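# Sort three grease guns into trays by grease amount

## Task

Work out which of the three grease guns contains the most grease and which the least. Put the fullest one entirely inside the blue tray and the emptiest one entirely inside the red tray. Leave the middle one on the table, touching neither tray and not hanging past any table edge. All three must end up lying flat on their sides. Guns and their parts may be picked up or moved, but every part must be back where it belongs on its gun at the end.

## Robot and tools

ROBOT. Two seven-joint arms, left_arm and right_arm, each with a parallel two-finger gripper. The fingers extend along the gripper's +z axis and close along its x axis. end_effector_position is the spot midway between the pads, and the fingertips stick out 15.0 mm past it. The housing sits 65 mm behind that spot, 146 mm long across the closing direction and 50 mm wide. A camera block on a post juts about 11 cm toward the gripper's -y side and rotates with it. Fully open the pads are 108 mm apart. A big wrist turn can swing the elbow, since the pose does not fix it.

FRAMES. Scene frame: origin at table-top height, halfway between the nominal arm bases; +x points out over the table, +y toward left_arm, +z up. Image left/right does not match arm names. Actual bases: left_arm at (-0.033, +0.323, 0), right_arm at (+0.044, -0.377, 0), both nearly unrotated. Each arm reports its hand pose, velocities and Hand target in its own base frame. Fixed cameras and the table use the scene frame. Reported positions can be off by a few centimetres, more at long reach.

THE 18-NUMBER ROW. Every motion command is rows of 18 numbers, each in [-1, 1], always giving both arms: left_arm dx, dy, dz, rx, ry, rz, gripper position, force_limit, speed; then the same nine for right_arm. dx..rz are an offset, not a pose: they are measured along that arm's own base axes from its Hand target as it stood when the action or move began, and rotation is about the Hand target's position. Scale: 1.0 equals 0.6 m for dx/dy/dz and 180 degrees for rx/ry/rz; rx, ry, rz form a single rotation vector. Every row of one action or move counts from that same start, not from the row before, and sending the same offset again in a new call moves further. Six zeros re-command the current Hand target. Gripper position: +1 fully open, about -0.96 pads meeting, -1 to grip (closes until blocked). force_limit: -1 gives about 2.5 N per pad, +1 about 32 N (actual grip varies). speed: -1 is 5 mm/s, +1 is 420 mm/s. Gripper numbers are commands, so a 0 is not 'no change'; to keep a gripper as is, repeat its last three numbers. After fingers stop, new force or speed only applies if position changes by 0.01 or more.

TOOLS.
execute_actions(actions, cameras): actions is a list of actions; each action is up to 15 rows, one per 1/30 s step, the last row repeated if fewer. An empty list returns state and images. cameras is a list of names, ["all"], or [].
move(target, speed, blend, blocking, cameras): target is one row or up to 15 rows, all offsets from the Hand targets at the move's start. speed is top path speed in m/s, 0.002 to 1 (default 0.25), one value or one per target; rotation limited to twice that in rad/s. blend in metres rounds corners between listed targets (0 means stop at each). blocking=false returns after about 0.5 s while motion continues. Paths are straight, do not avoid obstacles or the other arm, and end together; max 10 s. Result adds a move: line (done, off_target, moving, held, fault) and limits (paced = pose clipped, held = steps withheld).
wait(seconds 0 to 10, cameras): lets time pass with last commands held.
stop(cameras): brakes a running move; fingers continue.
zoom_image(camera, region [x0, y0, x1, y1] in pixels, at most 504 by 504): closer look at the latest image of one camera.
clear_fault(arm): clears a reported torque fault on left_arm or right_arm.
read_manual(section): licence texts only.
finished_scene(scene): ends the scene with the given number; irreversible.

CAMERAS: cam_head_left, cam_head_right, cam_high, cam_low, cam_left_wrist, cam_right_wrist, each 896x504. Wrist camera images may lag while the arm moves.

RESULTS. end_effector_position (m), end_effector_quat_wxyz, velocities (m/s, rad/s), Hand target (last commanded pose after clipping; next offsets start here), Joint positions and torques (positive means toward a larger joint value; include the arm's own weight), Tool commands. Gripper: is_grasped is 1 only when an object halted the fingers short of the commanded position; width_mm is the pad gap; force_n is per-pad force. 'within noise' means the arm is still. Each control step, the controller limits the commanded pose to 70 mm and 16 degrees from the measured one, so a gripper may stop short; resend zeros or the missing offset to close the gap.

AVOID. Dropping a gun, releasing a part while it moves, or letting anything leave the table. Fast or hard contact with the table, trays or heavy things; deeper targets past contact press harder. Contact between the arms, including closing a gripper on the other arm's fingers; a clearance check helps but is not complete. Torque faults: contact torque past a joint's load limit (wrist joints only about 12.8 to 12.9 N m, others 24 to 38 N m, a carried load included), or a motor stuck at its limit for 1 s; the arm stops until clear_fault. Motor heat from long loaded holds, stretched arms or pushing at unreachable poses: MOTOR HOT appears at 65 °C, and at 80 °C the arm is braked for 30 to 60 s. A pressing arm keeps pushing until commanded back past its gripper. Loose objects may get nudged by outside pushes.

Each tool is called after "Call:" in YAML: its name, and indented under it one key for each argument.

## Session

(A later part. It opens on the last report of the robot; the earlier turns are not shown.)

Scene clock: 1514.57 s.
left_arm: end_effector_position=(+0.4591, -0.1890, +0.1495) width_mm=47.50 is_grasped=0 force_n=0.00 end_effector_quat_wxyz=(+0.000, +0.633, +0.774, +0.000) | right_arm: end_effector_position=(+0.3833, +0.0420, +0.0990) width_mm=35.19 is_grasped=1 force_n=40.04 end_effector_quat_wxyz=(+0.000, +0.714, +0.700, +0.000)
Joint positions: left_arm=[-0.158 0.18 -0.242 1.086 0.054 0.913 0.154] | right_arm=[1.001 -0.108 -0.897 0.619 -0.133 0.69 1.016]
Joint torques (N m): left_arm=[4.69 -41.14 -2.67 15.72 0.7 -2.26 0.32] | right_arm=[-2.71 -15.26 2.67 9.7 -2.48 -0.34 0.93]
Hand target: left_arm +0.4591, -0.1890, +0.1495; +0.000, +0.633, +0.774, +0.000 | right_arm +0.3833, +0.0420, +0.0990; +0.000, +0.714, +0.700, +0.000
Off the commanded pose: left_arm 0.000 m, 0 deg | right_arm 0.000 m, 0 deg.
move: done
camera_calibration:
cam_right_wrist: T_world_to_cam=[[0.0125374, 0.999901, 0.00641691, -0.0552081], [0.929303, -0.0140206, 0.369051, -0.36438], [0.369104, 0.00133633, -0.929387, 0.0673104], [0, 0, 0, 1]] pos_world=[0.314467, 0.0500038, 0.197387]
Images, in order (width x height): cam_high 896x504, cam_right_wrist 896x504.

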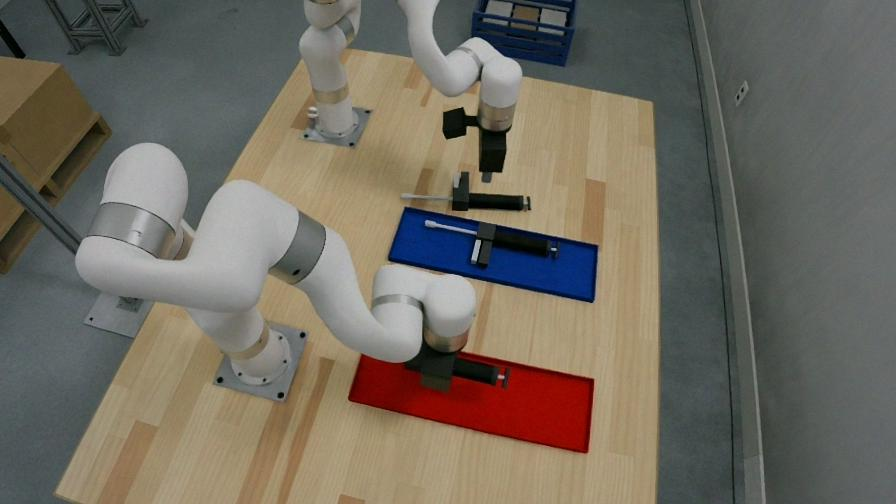

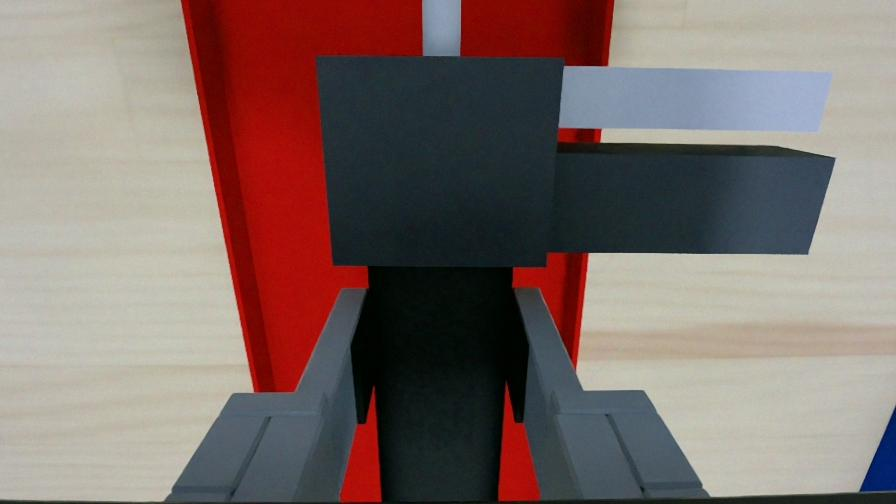

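Call:
move:
  target:
    - [0,0,0,0,0,0,-0.1,0.7,-0.8, 0.1678,-0.0817,0,0,0,0,-1,0.7,-0.6]
    - [0,0,0,0,0,0,-0.1,0.7,-0.8, 0.1678,-0.0817,-0.09,0,0,0,-1,0.7,-0.6]
  speed: [0.2,0.1]
  cameras: ["cam_right_wrist","cam_high"]

Scene clock: 1541.67 s.
left_arm: end_effector_position=(+0.4591, -0.1890, +0.1495) width_mm=47.50 is_grasped=0 force_n=0.00 end_effector_quat_wxyz=(+0.000, +0.633, +0.774, +0.000) | right_arm: end_effector_position=(+0.4839, -0.0070, +0.0450) width_mm=35.19 is_grasped=1 force_n=40.03 end_effector_quat_wxyz=(+0.000, +0.714, +0.700, +0.000)
Joint positions: left_arm=[-0.158 0.18 -0.242 1.086 0.054 0.913 0.154] | right_arm=[0.755 0.47 -0.782 0.978 0.518 0.699 0.426]
Joint torques (N m): left_arm=[4.33 -41.08 -2.6 15.67 0.76 -2.32 -0.02] | right_arm=[-4.43 -10.74 -3 17.07 3.4 -3.51 -1.65]
Hand target: left_arm +0.4591, -0.1890, +0.1495; +0.000, +0.633, +0.774, +0.000 | right_arm +0.4839, -0.0070, +0.0450; +0.000, +0.714, +0.700, +0.000
Off the commanded pose: left_arm 0.000 m, 0 deg | right_arm 0.000 m, 0 deg.
move: done
camera_calibration:
cam_right_wrist: T_world_to_cam=[[0.0125736, 0.999901, 0.00632278, -0.007129], [0.929316, -0.0140195, 0.369018, -0.438627], [0.36907, 0.00123595, -0.929401, -0.0199272], [0, 0, 0, 1]] pos_world=[0.415067, 0.00100359, 0.143386]
Images, in order (width x height): cam_high 896x504, cam_right_wrist 896x504.

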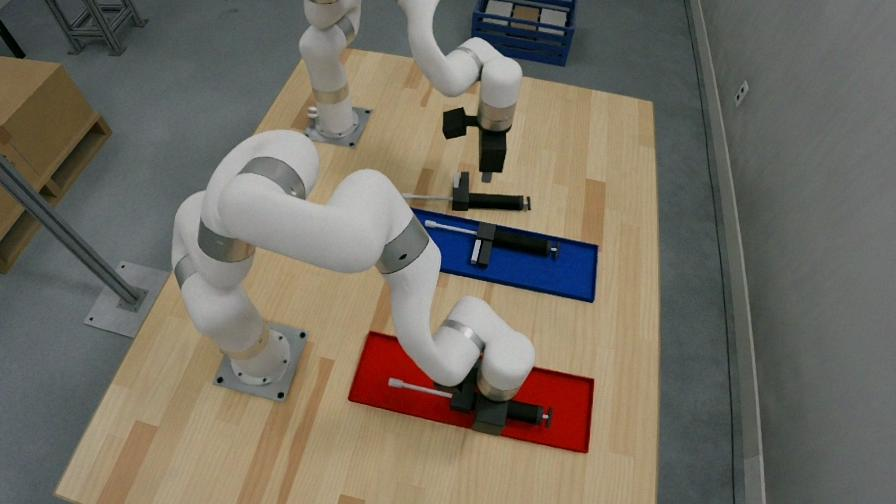

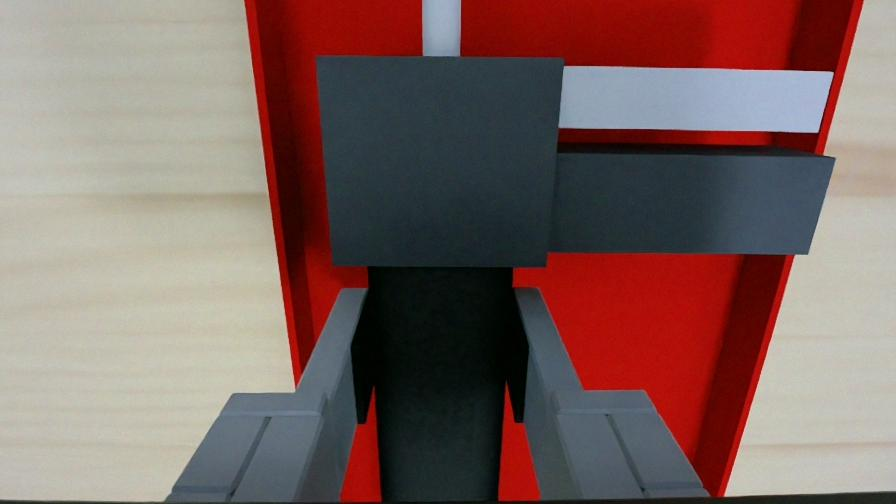

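Call:
move:
  target:
    - [0,0,0,0,0,0,-0.1,0.7,-0.8, 0,0,-0.0263,0,0,0,-1,0.7,-0.6]
    - [0,0,0,0,0,0,-0.1,0.7,-0.8, 0,0,-0.0263,0,0,0,-0.1,0.7,-0.7]
    - [0,0,0,0,0,0,-0.1,0.7,-0.8, 0,0,0.15,0,0,0,-0.1,0.7,-0.7]
  speed: [0.03,0.03,0.15]
  cameras: ["cam_right_wrist","cam_high"]

Scene clock: 1565.77 s.
left_arm: end_effector_position=(+0.4591, -0.1890, +0.1495) width_mm=47.50 is_grasped=0 force_n=0.00 end_effector_quat_wxyz=(+0.000, +0.633, +0.774, +0.000) | right_arm: end_effector_position=(+0.4839, -0.0070, +0.1350) width_mm=47.49 is_grasped=0 force_n=0.00 end_effector_quat_wxyz=(+0.000, +0.714, +0.700, +0.000)
Joint positions: left_arm=[-0.158 0.18 -0.242 1.086 0.054 0.913 0.154] | right_arm=[0.874 0.258 -0.928 1.023 0.267 0.883 0.597]
Joint torques (N m): left_arm=[4.16 -40.85 -2.76 15.6 0.85 -2.45 -0.2] | right_arm=[5.62 -20.71 -5.61 17.85 -2.73 -0.15 1.82]
Hand target: left_arm +0.4591, -0.1890, +0.1495; +0.000, +0.633, +0.774, +0.000 | right_arm +0.4839, -0.0070, +0.1350; +0.000, +0.714, +0.700, +0.000
Off the commanded pose: left_arm 0.000 m, 0 deg | right_arm 0.000 m, 0 deg.
move: done
camera_calibration:
cam_right_wrist: T_world_to_cam=[[0.0126666, 0.9999, 0.0063595, -0.00774547], [0.929315, -0.0141195, 0.369017, -0.471838], [0.36907, 0.00123577, -0.929401, 0.063719], [0, 0, 0, 1]] pos_world=[0.415068, 0.00100384, 0.233386]
Images, in order (width x height): cam_high 896x504, cam_right_wrist 896x504.

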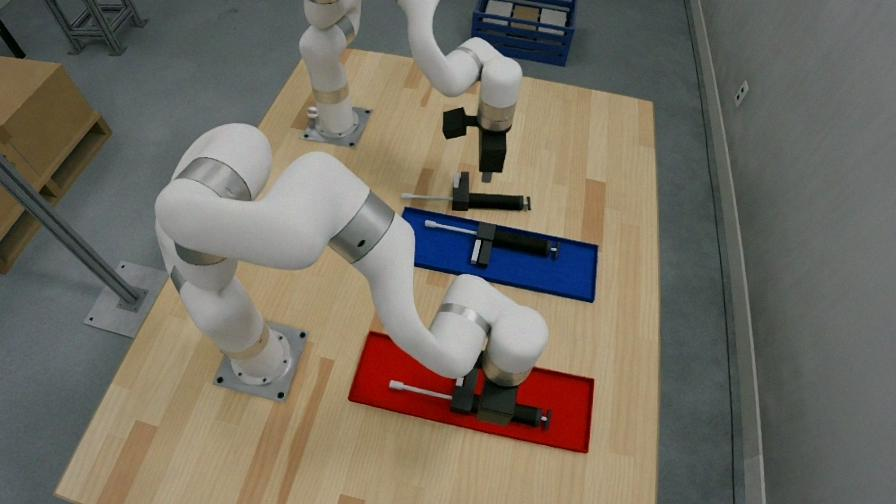

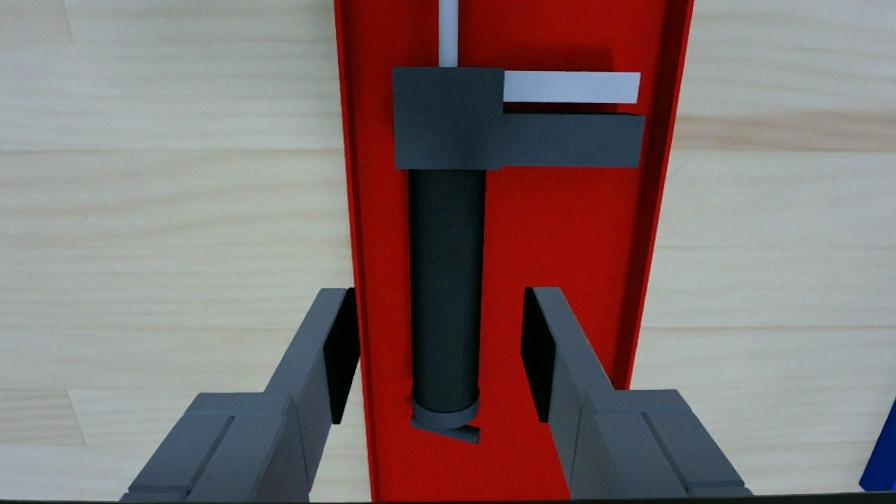

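Call:
move:
  target:
    - [0,0,-0.16,0,0,0,-0.1,0.7,-0.3,-0.1802,0.4033,0.1,0.1303,-0.1301,0.4877,-0.016,-1,-0.3]
    - [0,0,-0.1992,0,0,0,-1,0.7,-0.6,-0.1802,0.4033,0.1,0.1303,-0.1301,0.4877,-0.016,-1,-0.3]
    - [0,0,0,0,0,0,-1,0.7,-0.6,-0.1802,0.4033,0.1,0.1303,-0.1301,0.4877,-0.016,-1,-0.3]
    - [-0.0035,-0.18,0,0,0,-0.56,-1,0.7,-0.6,-0.1802,0.4033,0.1,0.1303,-0.1301,0.4877,-0.016,-1,-0.3]
  speed: [0.4,0.06,0.2,0.5]
  blend: [0,0,0.03,0]

Call:
move:
  target:
    - [0,0,0,0,0,0,-1,0.7,-0.6,0,0.0567,-0.09,0,0,0,-1,-1,-0.95]
  speed: 0.15
  cameras: ["cam_right_wrist"]

Scene clock: 1729.60 s.
left_arm: end_effector_position=(+0.4570, -0.2970, +0.1495) width_mm=34.92 is_grasped=1 force_n=41.97 end_effector_quat_wxyz=(+0.000, +1.000, +0.006, +0.000) | right_arm: end_effector_position=(+0.3758, +0.2350, +0.1950) width_mm=52.12 is_grasped=0 force_n=0.00 end_effector_quat_wxyz=(-0.003, +0.010, +0.966, +0.258)
Joint positions: left_arm=[-0.144 0.361 -0.484 1.295 0.2 0.982 1.631] | right_arm=[1.324 -0.278 -0.915 0.716 0.401 0.713 -0.643]
Joint torques (N m): left_arm=[5.34 -23.96 -6.62 17.5 1.97 0.39 0.82] | right_arm=[5.69 0.24 0.94 18.41 3.49 -0.08 -1.58]
Hand target: left_arm +0.4570, -0.2970, +0.1495; +0.000, +1.000, +0.006, +0.000 | right_arm +0.3758, +0.2350, +0.1950; -0.003, +0.010, +0.966, +0.258
Off the commanded pose: left_arm 0.000 m, 0 deg | right_arm 0.000 m, 0 deg.
move: done

Scene clock: 1732.23 s.
left_arm: end_effector_position=(+0.4570, -0.2970, +0.1495) width_mm=34.92 is_grasped=1 force_n=42.43 end_effector_quat_wxyz=(+0.000, +1.000, +0.006, +0.000) | right_arm: end_effector_position=(+0.3758, +0.2690, +0.1410) width_mm=14.94 is_grasped=0 force_n=1.18 end_effector_quat_wxyz=(-0.003, +0.010, +0.966, +0.258)
Joint positions: left_arm=[-0.144 0.361 -0.484 1.295 0.2 0.982 1.631] | right_arm=[1.474 -0.022 -0.994 0.732 0.789 0.645 -0.907]
Joint torques (N m): left_arm=[5.47 -25.87 -3.84 17.74 0.17 -1.02 -0.7] | right_arm=[-0.32 -1.75 -1.2 16.2 2.9 0.05 -0.93]
Hand target: left_arm +0.4570, -0.2970, +0.1495; +0.000, +1.000, +0.006, +0.000 | right_arm +0.3758, +0.2690, +0.1410; -0.003, +0.010, +0.966, +0.258
Off the commanded pose: left_arm 0.000 m, 0 deg | right_arm 0.000 m, 0 deg.
move: done
camera_calibration:
cam_right_wrist: T_world_to_cam=[[-0.9999, 0.00727751, 0.0121249, 0.364364], [0.0140215, 0.621553, 0.783247, -0.255173], [-0.00183616, 0.783339, -0.621592, -0.00556134], [0, 0, 0, 1]] pos_world=[0.367895, 0.160308, 0.191989]
Images, in order (width x height): cam_right_wrist 896x504.

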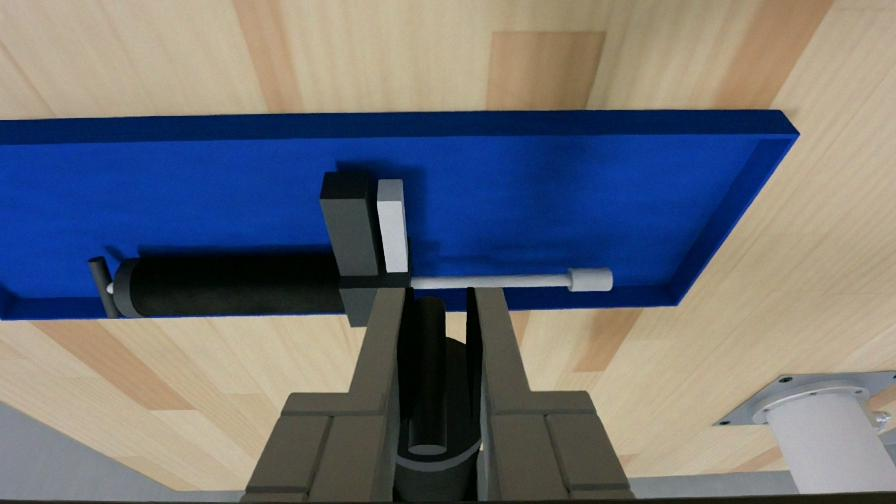

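Call:
wait:
  seconds: 1
  cameras: ["cam_right_wrist"]

Scene clock: 1739.50 s.
left_arm: end_effector_position=(+0.4570, -0.2970, +0.1495) width_mm=34.92 is_grasped=1 force_n=42.43 end_effector_quat_wxyz=(+0.000, +1.000, +0.006, +0.000) | right_arm: end_effector_position=(+0.3758, +0.2690, +0.1410) width_mm=14.94 is_grasped=1 force_n=1.17 end_effector_quat_wxyz=(-0.003, +0.010, +0.966, +0.258)
Joint positions: left_arm=[-0.144 0.361 -0.484 1.295 0.2 0.982 1.63] | right_arm=[1.474 -0.022 -0.994 0.732 0.789 0.645 -0.907]
Joint torques (N m): left_arm=[5.41 -30.34 -1.63 16.93 1.73 -2.93 -0.66] | right_arm=[-0.71 -1.76 -0.98 9.64 0.49 -0.49 0.4]
Hand target: left_arm +0.4570, -0.2970, +0.1495; +0.000, +1.000, +0.006, +0.000 | right_arm +0.3758, +0.2690, +0.1410; -0.003, +0.010, +0.966, +0.258
Tool commands: left_gripper/position=-1.0 left_gripper/force_limit=+0.7 left_gripper/speed=-0.6 right_gripper/position=-1.0 right_gripper/force_limit=-1.0 right_gripper/speed=-0.95
Off the commanded pose: left_arm 0.000 m, 0 deg | right_arm 0.000 m, 0 deg.
wait: 1.00 s; at rest from the start
camera_calibration:
cam_right_wrist: T_world_to_cam=[[-0.9999, 0.00727751, 0.0121249, 0.364364], [0.0140215, 0.621553, 0.783247, -0.255173], [-0.00183616, 0.783339, -0.621592, -0.00556134], [0, 0, 0, 1]] pos_world=[0.367895, 0.160308, 0.191989]
Images, in order (width x height): cam_right_wrist 896x504.

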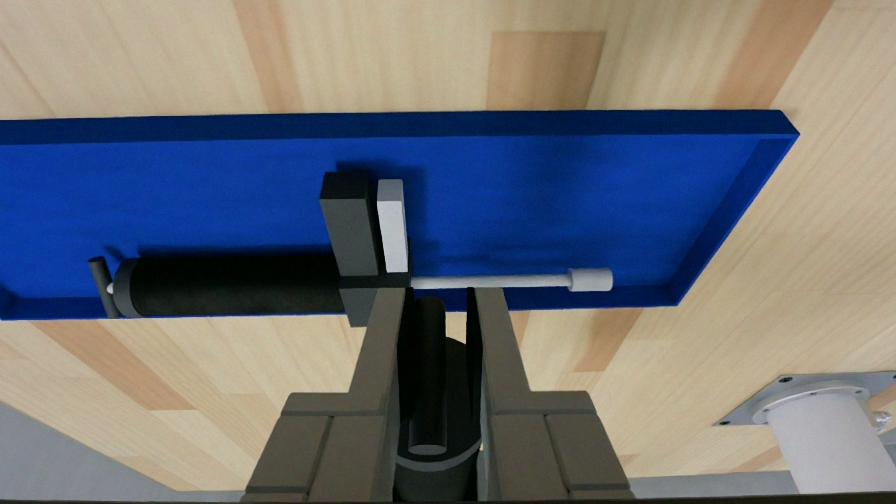

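Call:
move:
  target:
    - [0,0,0,0,0,0,-1,0.7,-0.6,0,-0.0667,0,0,0,0,-1,-1,-0.95]
  speed: 0.06
  cameras: ["cam_right_wrist"]

Scene clock: 1758.63 s.
left_arm: end_effector_position=(+0.4571, -0.2970, +0.1495) width_mm=34.92 is_grasped=1 force_n=41.93 end_effector_quat_wxyz=(+0.000, +1.000, +0.006, +0.000) | right_arm: end_effector_position=(+0.3758, +0.2290, +0.1410) width_mm=0.00 is_grasped=0 force_n=5.12 end_effector_quat_wxyz=(-0.003, +0.010, +0.966, +0.258)
Joint positions: left_arm=[-0.143 0.361 -0.484 1.295 0.2 0.982 1.63] | right_arm=[1.412 -0.123 -1.022 0.674 0.664 0.641 -0.902]
Joint torques (N m): left_arm=[-0.04 -34.98 -5.7 16.04 2.23 -2.97 -0.67] | right_arm=[-1.72 -12.16 3.7 8.92 -2.53 -2.5 0.87]
Hand target: left_arm +0.4570, -0.2970, +0.1495; +0.000, +1.000, +0.006, +0.000 | right_arm +0.3758, +0.2290, +0.1410; -0.003, +0.010, +0.966, +0.258
Off the commanded pose: left_arm 0.000 m, 0 deg | right_arm 0.000 m, 0 deg.
move: done
camera_calibration:
cam_right_wrist: T_world_to_cam=[[-0.9999, 0.00727751, 0.0121249, 0.364656], [0.0140215, 0.621553, 0.783247, -0.230249], [-0.00183616, 0.783339, -0.621592, 0.0258505], [0, 0, 0, 1]] pos_world=[0.367895, 0.120208, 0.191989]
Images, in order (width x height): cam_right_wrist 896x504.

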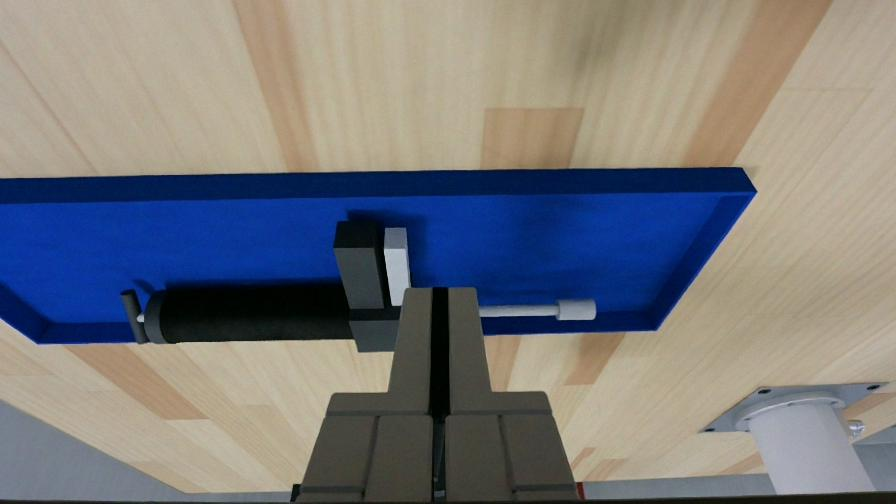

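Call:
move:
  target:
    - [0,0,0,0,0,0,-1,0.7,-0.6,0,0,0,0,0,0,-0.234,-0.5,-0.4]
    - [0,0,0,0,0,0,-1,0.7,-0.6,0,0.0667,0,0,0,0,-1,-0.5,-0.7]
  speed: 0.1
  cameras: ["cam_right_wrist"]

Call:
move:
  target:
    - [0,0,0,0,0,0,-1,0.7,-0.6,0,-0.05,0,0,0,0,-1,-0.5,-0.7]
  speed: 0.06
  cameras: ["cam_right_wrist"]

Scene clock: 1768.87 s.
left_arm: end_effector_position=(+0.4569, -0.2971, +0.1496) width_mm=34.92 is_grasped=1 force_n=42.23 end_effector_quat_wxyz=(+0.000, +1.000, +0.006, +0.000) | right_arm: end_effector_position=(+0.3759, +0.2690, +0.1411) width_mm=8.62 is_grasped=1 force_n=17.43 end_effector_quat_wxyz=(-0.003, +0.010, +0.966, +0.259)
Joint positions: left_arm=[-0.144 0.361 -0.485 1.295 0.2 0.982 1.63] | right_arm=[1.477 -0.023 -0.997 0.733 0.789 0.645 -0.907]
Joint torques (N m): left_arm=[3.37 -39.7 -0.77 15.09 3.12 -2.94 -0.96] | right_arm=[3.1 -1.53 0.7 12.05 2.83 0.23 -0.87]
Hand target: left_arm +0.4570, -0.2970, +0.1495; +0.000, +1.000, +0.006, +0.000 | right_arm +0.3758, +0.2690, +0.1410; -0.003, +0.010, +0.966, +0.258
Off the commanded pose: left_arm 0.000 m, 0 deg | right_arm 0.000 m, 0 deg.
move: done
camera_calibration:
cam_right_wrist: T_world_to_cam=[[-0.999902, 0.00729282, 0.0119836, 0.364488], [0.0139204, 0.621552, 0.783249, -0.255215], [-0.00173634, 0.783339, -0.621592, -0.00553639], [0, 0, 0, 1]] pos_world=[0.367995, 0.160308, 0.192088]
Images, in order (width x height): cam_right_wrist 896x504.

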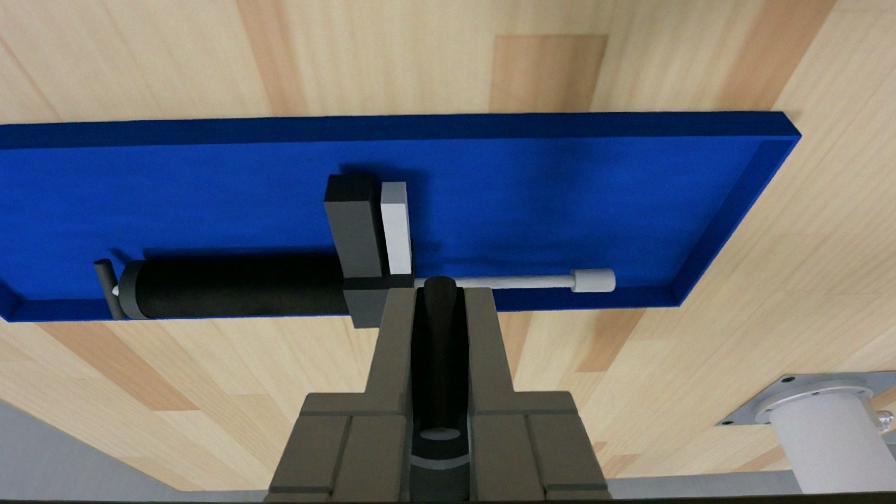

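Scene clock: 1769.73 s.
left_arm: end_effector_position=(+0.4570, -0.2970, +0.1495) width_mm=34.93 is_grasped=1 force_n=43.16 end_effector_quat_wxyz=(+0.000, +1.000, +0.006, +0.000) | right_arm: end_effector_position=(+0.3758, +0.2390, +0.1410) width_mm=8.62 is_grasped=1 force_n=17.44 end_effector_quat_wxyz=(-0.003, +0.010, +0.966, +0.258)
Joint positions: left_arm=[-0.144 0.361 -0.484 1.295 0.2 0.982 1.63] | right_arm=[1.433 -0.099 -1.019 0.687 0.695 0.639 -0.903]
Joint torques (N m): left_arm=[8.29 -41.53 -0.34 15.1 -0.61 -3 -0.73] | right_arm=[-4.18 -12.67 1.87 8.1 -2.63 -2.23 0.9]
Hand target: left_arm +0.4570, -0.2970, +0.1495; +0.000, +1.000, +0.006, +0.000 | right_arm +0.3758, +0.2390, +0.1410; -0.003, +0.010, +0.966, +0.258
Off the commanded pose: left_arm 0.000 m, 0 deg | right_arm 0.000 m, 0 deg.
move: done
camera_calibration:
cam_right_wrist: T_world_to_cam=[[-0.9999, 0.00735572, 0.0120626, 0.364585], [0.0140213, 0.621551, 0.783248, -0.236464], [-0.00173616, 0.783339, -0.621593, 0.0179798], [0, 0, 0, 1]] pos_world=[0.367895, 0.130209, 0.191988]
Images, in order (width x height): cam_right_wrist 896x504.

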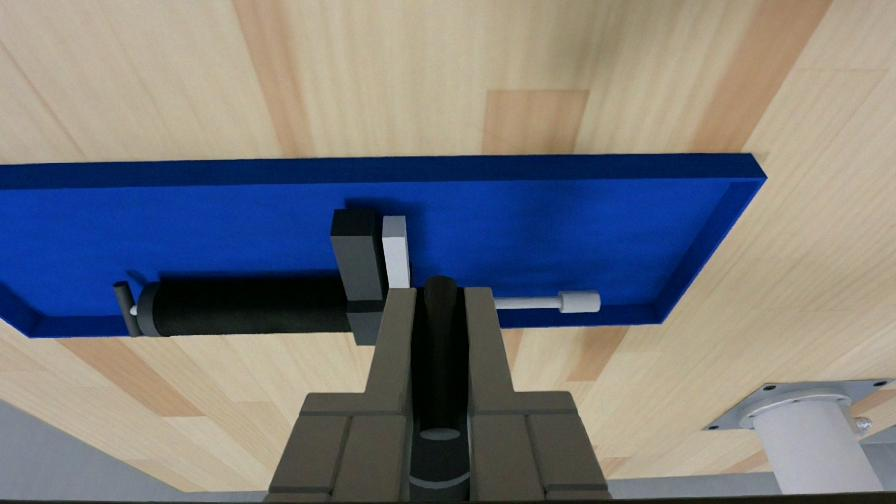

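Call:
move:
  target:
    - [0,0,0,0,0,0,-1,0.7,-0.6,0,-0.05,0,0,0,0,-1,-0.5,-0.7]
  speed: 0.06
  cameras: ["cam_right_wrist"]

Call:
move:
  target:
    - [0,0,0,0,0,0,-1,0.7,-0.6,0,-0.05,0,0,0,0,-1,-0.5,-0.7]
  speed: 0.06
  cameras: ["cam_right_wrist"]

Scene clock: 1777.43 s.
left_arm: end_effector_position=(+0.4570, -0.2971, +0.1496) width_mm=34.93 is_grasped=1 force_n=42.20 end_effector_quat_wxyz=(+0.000, +1.000, +0.006, +0.000) | right_arm: end_effector_position=(+0.3758, +0.2090, +0.1410) width_mm=8.62 is_grasped=1 force_n=18.52 end_effector_quat_wxyz=(-0.003, +0.010, +0.966, +0.258)
Joint positions: left_arm=[-0.144 0.361 -0.484 1.295 0.2 0.982 1.631] | right_arm=[1.373 -0.167 -1.033 0.651 0.602 0.646 -0.901]
Joint torques (N m): left_arm=[17.4 -42.48 9.54 11.41 7.44 2.35 -0.2] | right_arm=[-14.84 -8.13 -1.58 6.36 -5.11 -1.04 0.94]
Hand target: left_arm +0.4570, -0.2970, +0.1495; +0.000, +1.000, +0.006, +0.000 | right_arm +0.3758, +0.2090, +0.1410; -0.003, +0.010, +0.966, +0.258
Off the commanded pose: left_arm 0.000 m, 0 deg | right_arm 0.000 m, 0 deg.
move: done
camera_calibration:
cam_right_wrist: T_world_to_cam=[[-0.999899, 0.0073398, 0.0122031, 0.364779], [0.0141215, 0.621552, 0.783246, -0.217855], [-0.00183598, 0.783339, -0.621593, 0.0415173], [0, 0, 0, 1]] pos_world=[0.367895, 0.100208, 0.191989]
Images, in order (width x height): cam_right_wrist 896x504.

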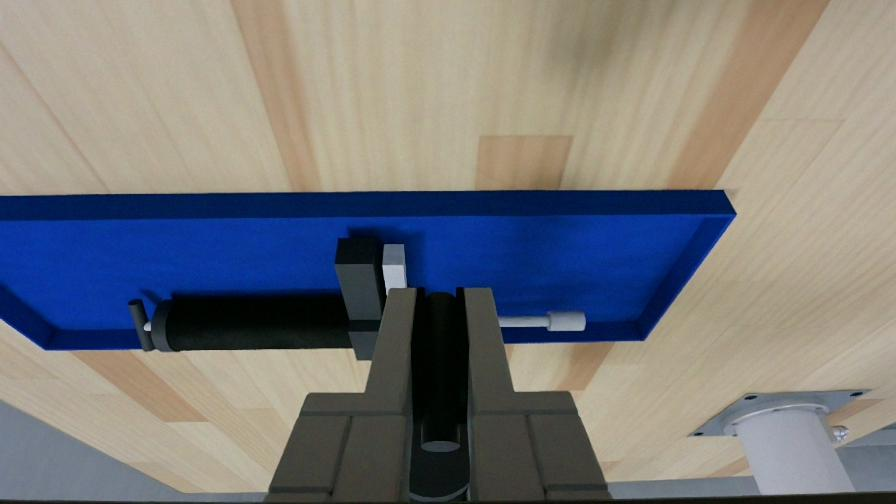

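Scene clock: 1778.27 s.
left_arm: end_effector_position=(+0.4570, -0.2969, +0.1495) width_mm=34.93 is_grasped=1 force_n=41.78 end_effector_quat_wxyz=(+0.000, +1.000, +0.006, +0.000) | right_arm: end_effector_position=(+0.3759, +0.1789, +0.1410) width_mm=0.00 is_grasped=0 force_n=22.09 end_effector_quat_wxyz=(-0.003, +0.010, +0.966, +0.258)
Joint positions: left_arm=[-0.143 0.361 -0.484 1.295 0.2 0.982 1.631] | right_arm=[1.304 -0.223 -1.044 0.625 0.52 0.666 -0.908]
Joint torques (N m): left_arm=[-4.01 -34.71 -6.5 17.79 -1.15 -3.47 -0.66] | right_arm=[-2.31 -10.63 4.97 8.87 -2.65 0.12 0.5]
Hand target: left_arm +0.4570, -0.2970, +0.1495; +0.000, +1.000, +0.006, +0.000 | right_arm +0.3758, +0.1790, +0.1410; -0.003, +0.010, +0.966, +0.258
Off the commanded pose: left_arm 0.000 m, 0 deg | right_arm 0.000 m, 0 deg.
move: done
camera_calibration:
cam_right_wrist: T_world_to_cam=[[-0.999901, 0.00721523, 0.0120467, 0.36504], [0.0139216, 0.621553, 0.783248, -0.199134], [-0.00183634, 0.783339, -0.621592, 0.0650175], [0, 0, 0, 1]] pos_world=[0.367895, 0.0702078, 0.191988]
Images, in order (width x height): cam_right_wrist 896x504.

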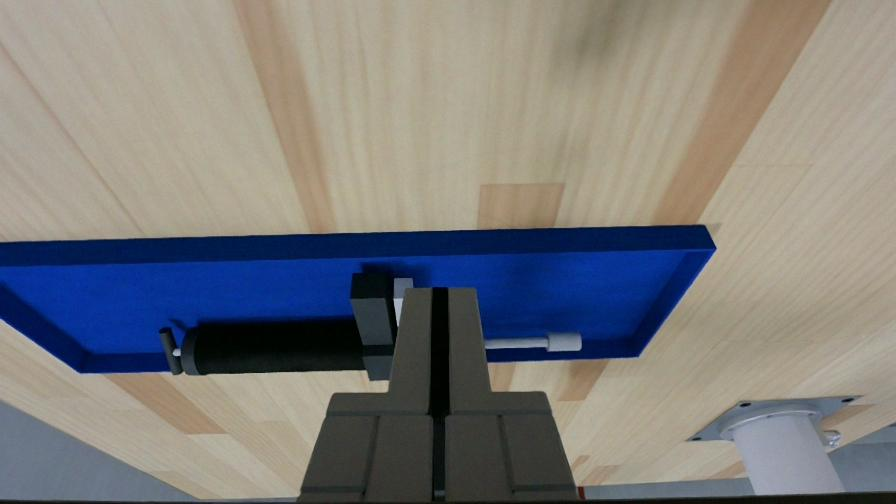

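Call:
wait:
  seconds: 0
  cameras: ["cam_head_left","cam_head_right"]

Call:
zoom_image:
  camera: "cam_head_left"
  region: [320, 100, 560, 240]

Scene clock: 1784.63 s.
left_arm: end_effector_position=(+0.4570, -0.2970, +0.1495) width_mm=34.93 is_grasped=1 force_n=41.78 end_effector_quat_wxyz=(+0.000, +1.000, +0.006, +0.000) | right_arm: end_effector_position=(+0.3758, +0.1790, +0.1410) width_mm=0.00 is_grasped=0 force_n=22.09 end_effector_quat_wxyz=(-0.003, +0.010, +0.966, +0.258)
Joint positions: left_arm=[-0.143 0.361 -0.485 1.295 0.2 0.982 1.63] | right_arm=[1.304 -0.223 -1.044 0.625 0.52 0.666 -0.908]
Joint torques (N m): left_arm=[-3.97 -24.45 -6.66 17.43 -1.05 -3.21 -1.26] | right_arm=[3.37 -10.28 5.04 9.08 -2.6 -1.32 0.97]
Hand target: left_arm +0.4570, -0.2970, +0.1495; +0.000, +1.000, +0.006, +0.000 | right_arm +0.3758, +0.1790, +0.1410; -0.003, +0.010, +0.966, +0.258
Tool commands: left_gripper/position=-1.0 left_gripper/force_limit=+0.7 left_gripper/speed=-0.6 right_gripper/position=-1.0 right_gripper/force_limit=-0.5 right_gripper/speed=-0.7
Off the commanded pose: left_arm 0.000 m, 0 deg | right_arm 0.000 m, 0 deg.
Images, in order (width x height): cam_head_left 896x504, cam_head_right 896x504.

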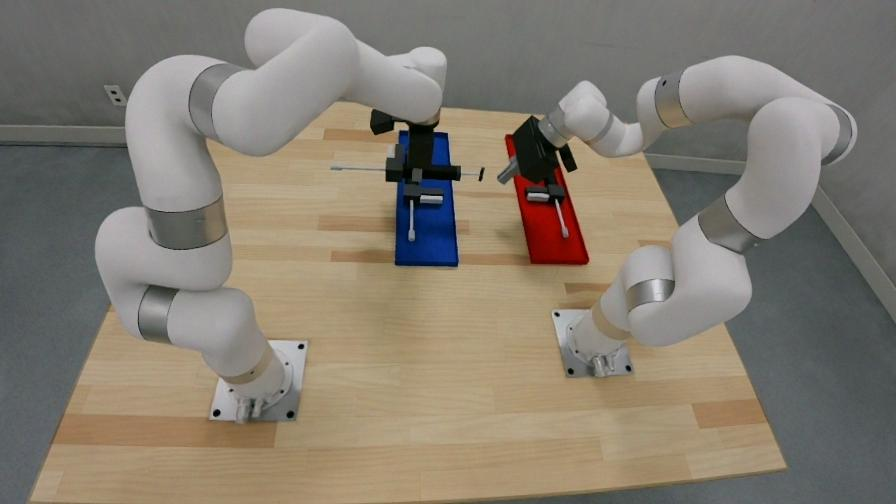

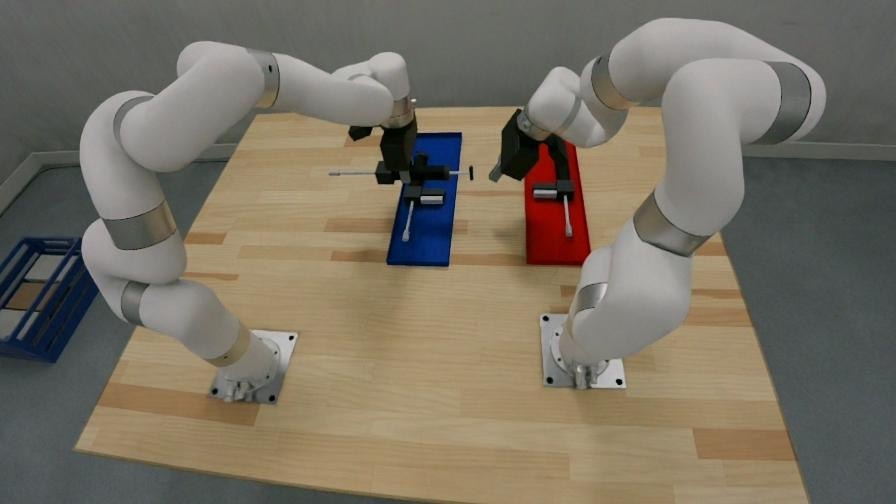

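Scaled by 2.100 from the camera's 896x504 image, which has a finer 1280x720 frame.

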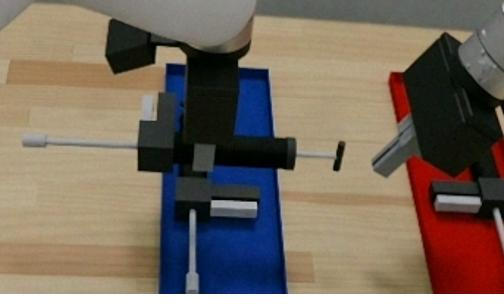

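Call:
move:
  target:
    - [0,0,0,0,0,0,-1,0.7,-0.6,0,0.13,0,0,0,0,-1,-0.5,-0.7]
  speed: 0.08
  cameras: ["cam_right_wrist"]

Call:
wait:
  seconds: 0
  cameras: ["cam_head_left"]

Call:
zoom_image:
  camera: "cam_head_left"
  region: [320, 100, 560, 240]

Scene clock: 1801.40 s.
left_arm: end_effector_position=(+0.4570, -0.2970, +0.1495) width_mm=34.93 is_grasped=1 force_n=41.75 end_effector_quat_wxyz=(+0.000, +1.000, +0.006, +0.000) | right_arm: end_effector_position=(+0.3758, +0.2571, +0.1410) width_mm=0.00 is_grasped=0 force_n=21.74 end_effector_quat_wxyz=(-0.003, +0.010, +0.966, +0.258)
Joint positions: left_arm=[-0.143 0.361 -0.485 1.295 0.2 0.982 1.63] | right_arm=[1.465 -0.054 -1.01 0.713 0.751 0.641 -0.906]
Joint torques (N m): left_arm=[-4.26 -25.73 -6.36 17.18 -1.06 -2.99 -1.2] | right_arm=[4.29 -0.95 0.71 17.46 3.2 0.22 -0.9]
Hand target: left_arm +0.4570, -0.2970, +0.1495; +0.000, +1.000, +0.006, +0.000 | right_arm +0.3758, +0.2570, +0.1410; -0.003, +0.010, +0.966, +0.258
Off the commanded pose: left_arm 0.000 m, 0 deg | right_arm 0.000 m, 0 deg.
move: done
camera_calibration:
cam_right_wrist: T_world_to_cam=[[-0.999901, 0.00713702, 0.012109, 0.364475], [0.0139218, 0.621554, 0.783248, -0.247677], [-0.00193634, 0.783339, -0.621592, 0.0038761], [0, 0, 0, 1]] pos_world=[0.367895, 0.148307, 0.191989]
Images, in order (width x height): cam_right_wrist 896x504.

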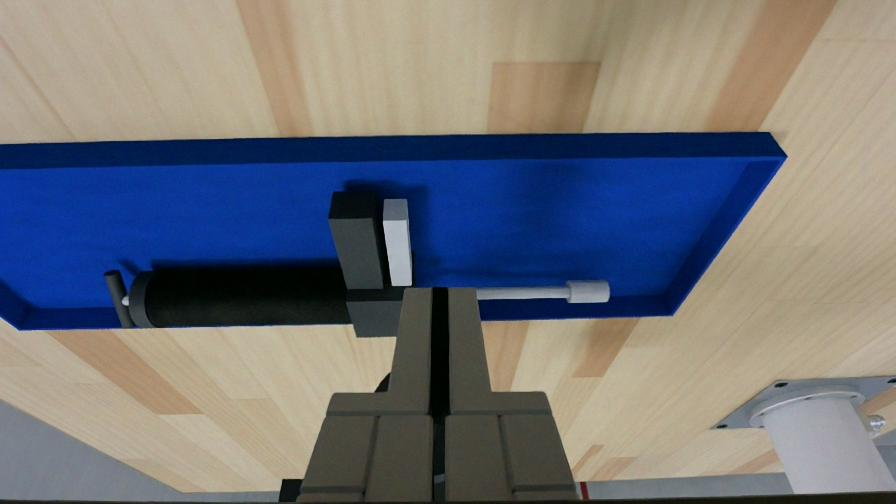

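Scene clock: 1801.40 s.
left_arm: end_effector_position=(+0.4570, -0.2970, +0.1495) width_mm=34.93 is_grasped=1 force_n=41.75 end_effector_quat_wxyz=(+0.000, +1.000, +0.006, +0.000) | right_arm: end_effector_position=(+0.3758, +0.2571, +0.1410) width_mm=0.00 is_grasped=0 force_n=21.74 end_effector_quat_wxyz=(-0.003, +0.010, +0.966, +0.258)
Joint positions: left_arm=[-0.143 0.361 -0.485 1.295 0.2 0.982 1.63] | right_arm=[1.465 -0.054 -1.01 0.713 0.751 0.641 -0.906]
Joint torques (N m): left_arm=[-4.26 -25.73 -6.36 17.18 -1.06 -2.99 -1.2] | right_arm=[4.29 -0.95 0.71 17.46 3.2 0.22 -0.9]
Hand target: left_arm +0.4570, -0.2970, +0.1495; +0.000, +1.000, +0.006, +0.000 | right_arm +0.3758, +0.2570, +0.1410; -0.003, +0.010, +0.966, +0.258
Tool commands: left_gripper/position=-1.0 left_gripper/force_limit=+0.7 left_gripper/speed=-0.6 right_gripper/position=-1.0 right_gripper/force_limit=-0.5 right_gripper/speed=-0.7
Off the commanded pose: left_arm 0.000 m, 0 deg | right_arm 0.000 m, 0 deg.
Images, in order (width x height): cam_head_left 896x504.

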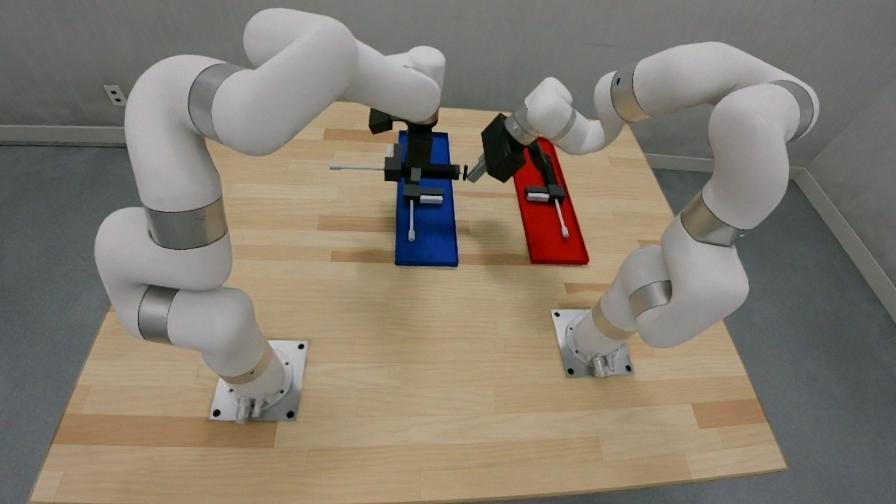

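Scaled by 2.100 from the camera's 896x504 image, which has a finer 1280x720 frame.

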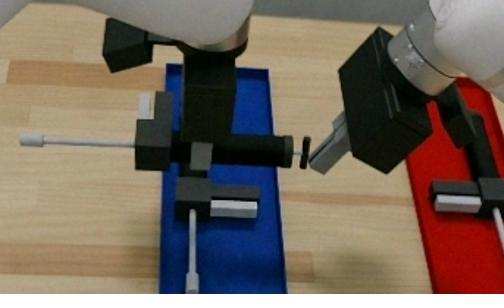

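Call:
move:
  target:
    - [0,0,0,0,0,0,-1,0.7,-0.6,0,0.0067,0,0,0,0,-1,-0.5,-0.7]
  speed: 0.03

Call:
move:
  target:
    - [0,0,0,0,0,0,-1,0.7,-0.6,0,0.0067,0,0,0,0,-1,-0.5,-0.7]
  speed: 0.03
  cameras: ["cam_head_left"]

Call:
zoom_image:
  camera: "cam_head_left"
  region: [400, 140, 500, 200]

Scene clock: 1810.57 s.
left_arm: end_effector_position=(+0.4572, -0.2968, +0.1495) width_mm=34.93 is_grasped=1 force_n=42.15 end_effector_quat_wxyz=(+0.000, +1.000, +0.006, +0.000) | right_arm: end_effector_position=(+0.3759, +0.2609, +0.1410) width_mm=0.00 is_grasped=0 force_n=21.82 end_effector_quat_wxyz=(-0.003, +0.010, +0.966, +0.258)
Joint positions: left_arm=[-0.143 0.361 -0.484 1.295 0.2 0.982 1.63] | right_arm=[1.471 -0.044 -1.008 0.719 0.764 0.642 -0.906]
Joint torques (N m): left_arm=[-9.15 -32.39 -14.24 13.3 -3.12 -3.04 -0.25] | right_arm=[19.06 -3.89 11.71 22.57 5.72 1.31 -0.94]
Hand target: left_arm +0.4570, -0.2970, +0.1495; +0.000, +1.000, +0.006, +0.000 | right_arm +0.3758, +0.2610, +0.1410; -0.003, +0.010, +0.966, +0.258
Off the commanded pose: left_arm 0.000 m, 0 deg | right_arm 0.000 m, 0 deg.
move: done

Scene clock: 1811.27 s.
left_arm: end_effector_position=(+0.4571, -0.2967, +0.1494) width_mm=34.93 is_grasped=1 force_n=42.69 end_effector_quat_wxyz=(-0.001, +1.000, +0.006, +0.000) | right_arm: end_effector_position=(+0.3762, +0.2643, +0.1409) width_mm=0.00 is_grasped=0 force_n=21.69 end_effector_quat_wxyz=(-0.003, +0.011, +0.966, +0.258)
Joint positions: left_arm=[-0.143 0.361 -0.484 1.295 0.2 0.982 1.63] | right_arm=[1.476 -0.033 -1.006 0.726 0.777 0.643 -0.907]
Joint torques (N m): left_arm=[-23.4 -36.22 -20.56 16.83 -10.11 -5.7 0.32] | right_arm=[32.88 -6.53 15.62 26.96 8.42 4.13 -0.78]
Hand target: left_arm +0.4570, -0.2970, +0.1495; +0.000, +1.000, +0.006, +0.000 | right_arm +0.3758, +0.2650, +0.1410; -0.003, +0.010, +0.966, +0.258
Off the commanded pose: left_arm 0.000 m, 0 deg | right_arm 0.001 m, 0 deg.
move: done
Images, in order (width x height): cam_head_left 896x504.

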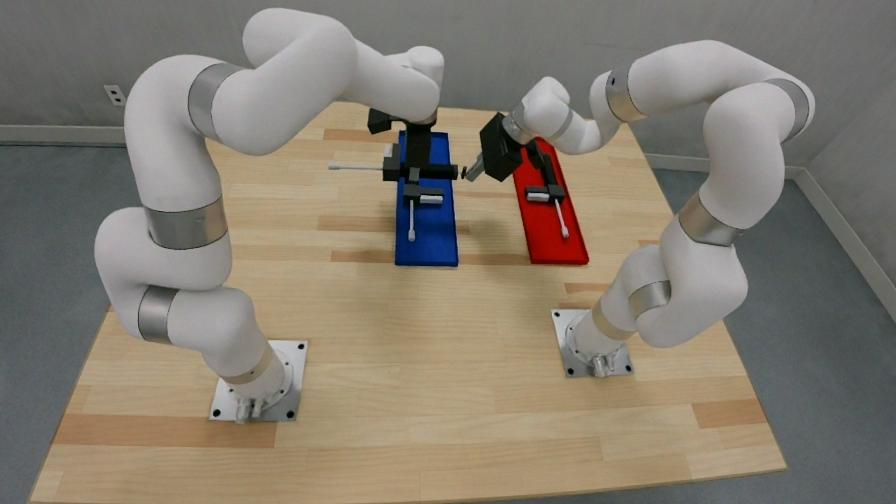

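Scaled by 5.040 from the camera's 896x504 image, which has a finer 1280x720 frame.

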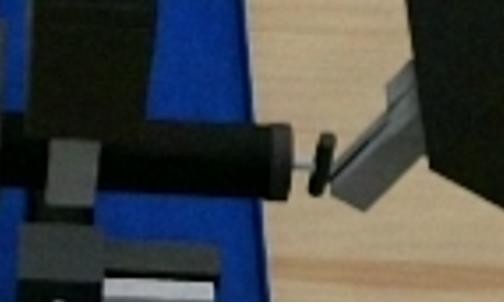

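Call:
move:
  target:
    - [0,0,0,0,0,0,-1,0.7,-0.6,0,-0.06,0,0,0,0,-1,-0.5,-0.7]
  speed: 0.1
  cameras: ["cam_left_wrist"]

Scene clock: 1818.57 s.
left_arm: end_effector_position=(+0.4570, -0.2970, +0.1496) width_mm=34.93 is_grasped=1 force_n=41.77 end_effector_quat_wxyz=(+0.000, +1.000, +0.006, +0.000) | right_arm: end_effector_position=(+0.3758, +0.2290, +0.1410) width_mm=0.00 is_grasped=0 force_n=21.82 end_effector_quat_wxyz=(-0.003, +0.010, +0.966, +0.258)
Joint positions: left_arm=[-0.144 0.361 -0.484 1.295 0.2 0.982 1.631] | right_arm=[1.42 -0.124 -1.029 0.674 0.661 0.64 -0.9]
Joint torques (N m): left_arm=[3.71 -46.39 -2.04 10.58 1.35 0.17 0.31] | right_arm=[-4.52 -11.87 3.86 9.02 -2.79 -2.98 0.84]
Hand target: left_arm +0.4570, -0.2970, +0.1495; +0.000, +1.000, +0.006, +0.000 | right_arm +0.3758, +0.2290, +0.1410; -0.003, +0.010, +0.966, +0.258
Off the commanded pose: left_arm 0.000 m, 0 deg | right_arm 0.000 m, 0 deg.
move: done
camera_calibration:
cam_left_wrist: T_world_to_cam=[[0.999727, 0.00800001, -0.0219478, -0.451778], [0.0158668, -0.922098, 0.38663, -0.312206], [-0.017145, -0.386873, -0.921974, 0.148655], [0, 0, 0, 1]] pos_world=[0.459158, -0.22676, 0.247848]
Images, in order (width x height): cam_left_wrist 896x504.

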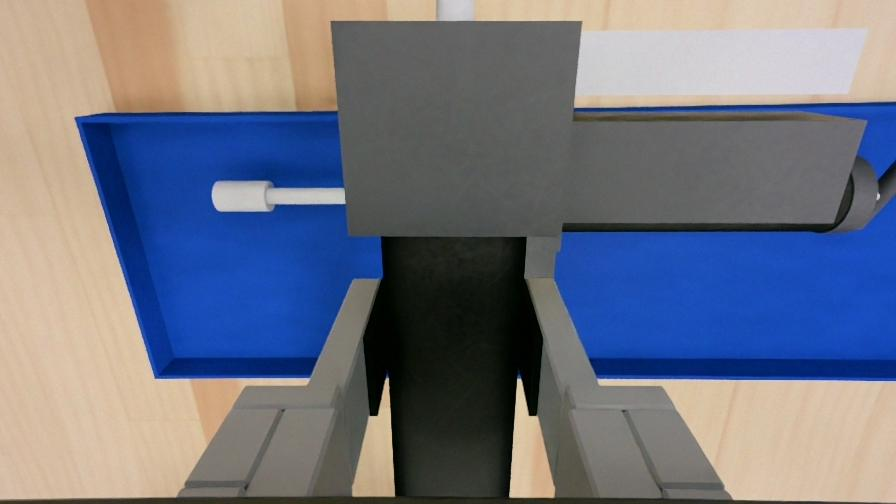

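Call:
move:
  target:
    - [0,0,0,0,0,0,-1,0.7,-0.6,0,-0.12,0.08,0,0,0,-0.016,-0.8,-0.3]
    - [0.0035,0.18,-0.165,0,0,0.56,-1,0.7,-0.6,0,-0.2,0.15,0,0,0,-0.016,-0.8,-0.3]
    - [0.0035,0.18,-0.2,0,0,0.56,-1,0.7,-0.6,0,-0.2,0.15,0,0,0,-0.016,-0.8,-0.3]
    - [0.0035,0.18,-0.2,0,0,0.56,-0.1,0.7,-0.7,0,-0.2,0.15,0,0,0,-0.016,-0.8,-0.3]
    - [0.0035,0.18,0,0,0,0.56,-0.1,0.7,-0.7,0,-0.2,0.15,0,0,0,-0.016,-0.8,-0.3]
  speed: [0.3,0.5,0.04,0.04,0.25]
  cameras: ["cam_left_wrist","cam_high"]

Scene clock: 1847.83 s.
left_arm: end_effector_position=(+0.4591, -0.1890, +0.1495) width_mm=47.50 is_grasped=0 force_n=0.00 end_effector_quat_wxyz=(-0.001, +0.633, +0.774, +0.000) | right_arm: end_effector_position=(+0.3758, +0.1090, +0.2310) width_mm=52.12 is_grasped=0 force_n=0.00 end_effector_quat_wxyz=(-0.003, +0.010, +0.966, +0.258)
Joint positions: left_arm=[-0.227 0.177 -0.17 1.086 0.038 0.912 0.166] | right_arm=[1.033 -0.507 -0.919 0.723 0.146 0.963 -0.682]
Joint torques (N m): left_arm=[5.17 -41.82 -2.59 15.79 -2.2 0.48 0.84] | right_arm=[-5.17 -8.35 8.22 17.97 -1.94 -0.22 1.66]
Hand target: left_arm +0.4591, -0.1890, +0.1495; +0.000, +0.633, +0.774, +0.000 | right_arm +0.3758, +0.1090, +0.2310; -0.003, +0.010, +0.966, +0.258
Off the commanded pose: left_arm 0.000 m, 0 deg | right_arm 0.000 m, 0 deg.
move: done
camera_calibration:
cam_left_wrist: T_world_to_cam=[[-0.195213, 0.980515, -0.021966, 0.277735], [0.902853, 0.188409, 0.386469, -0.410009], [0.383077, 0.0556118, -0.922041, 0.0903346], [0, 0, 0, 1]] pos_world=[0.38979, -0.200097, 0.247849]
Images, in order (width x height): cam_high 896x504, cam_left_wrist 896x504.

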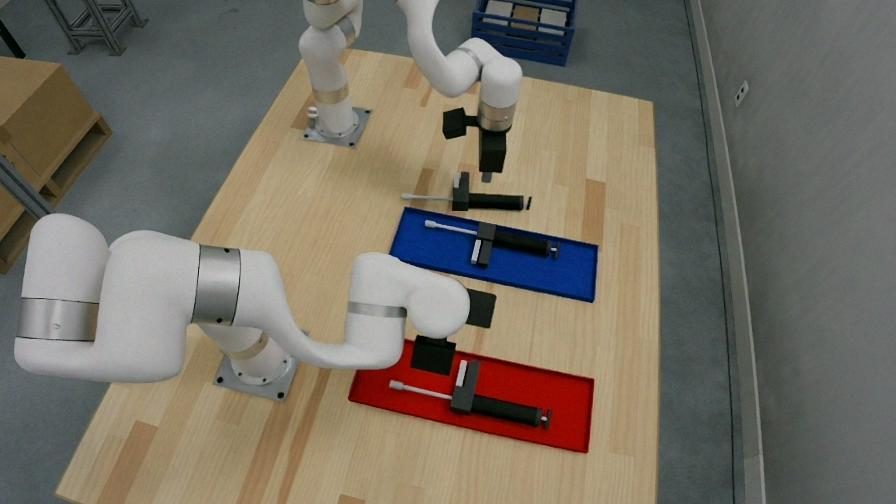

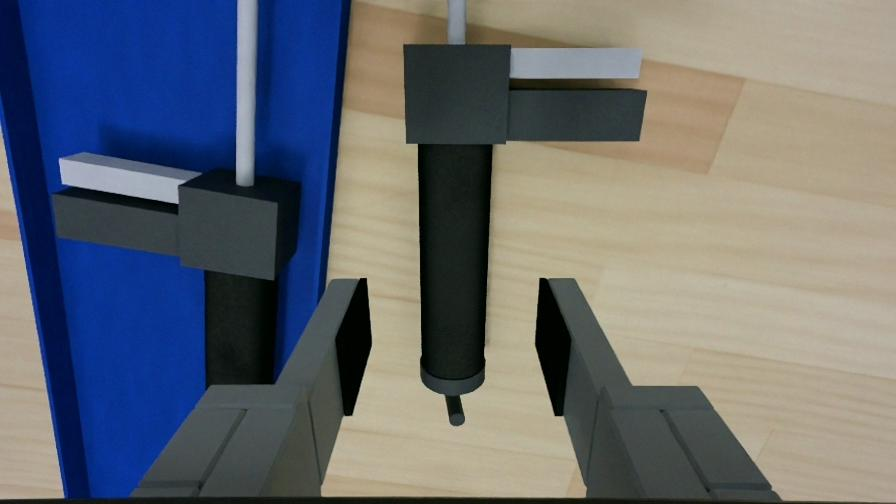

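Call:
finished_scene:
  scene: 1

The scene is finished: the task was done.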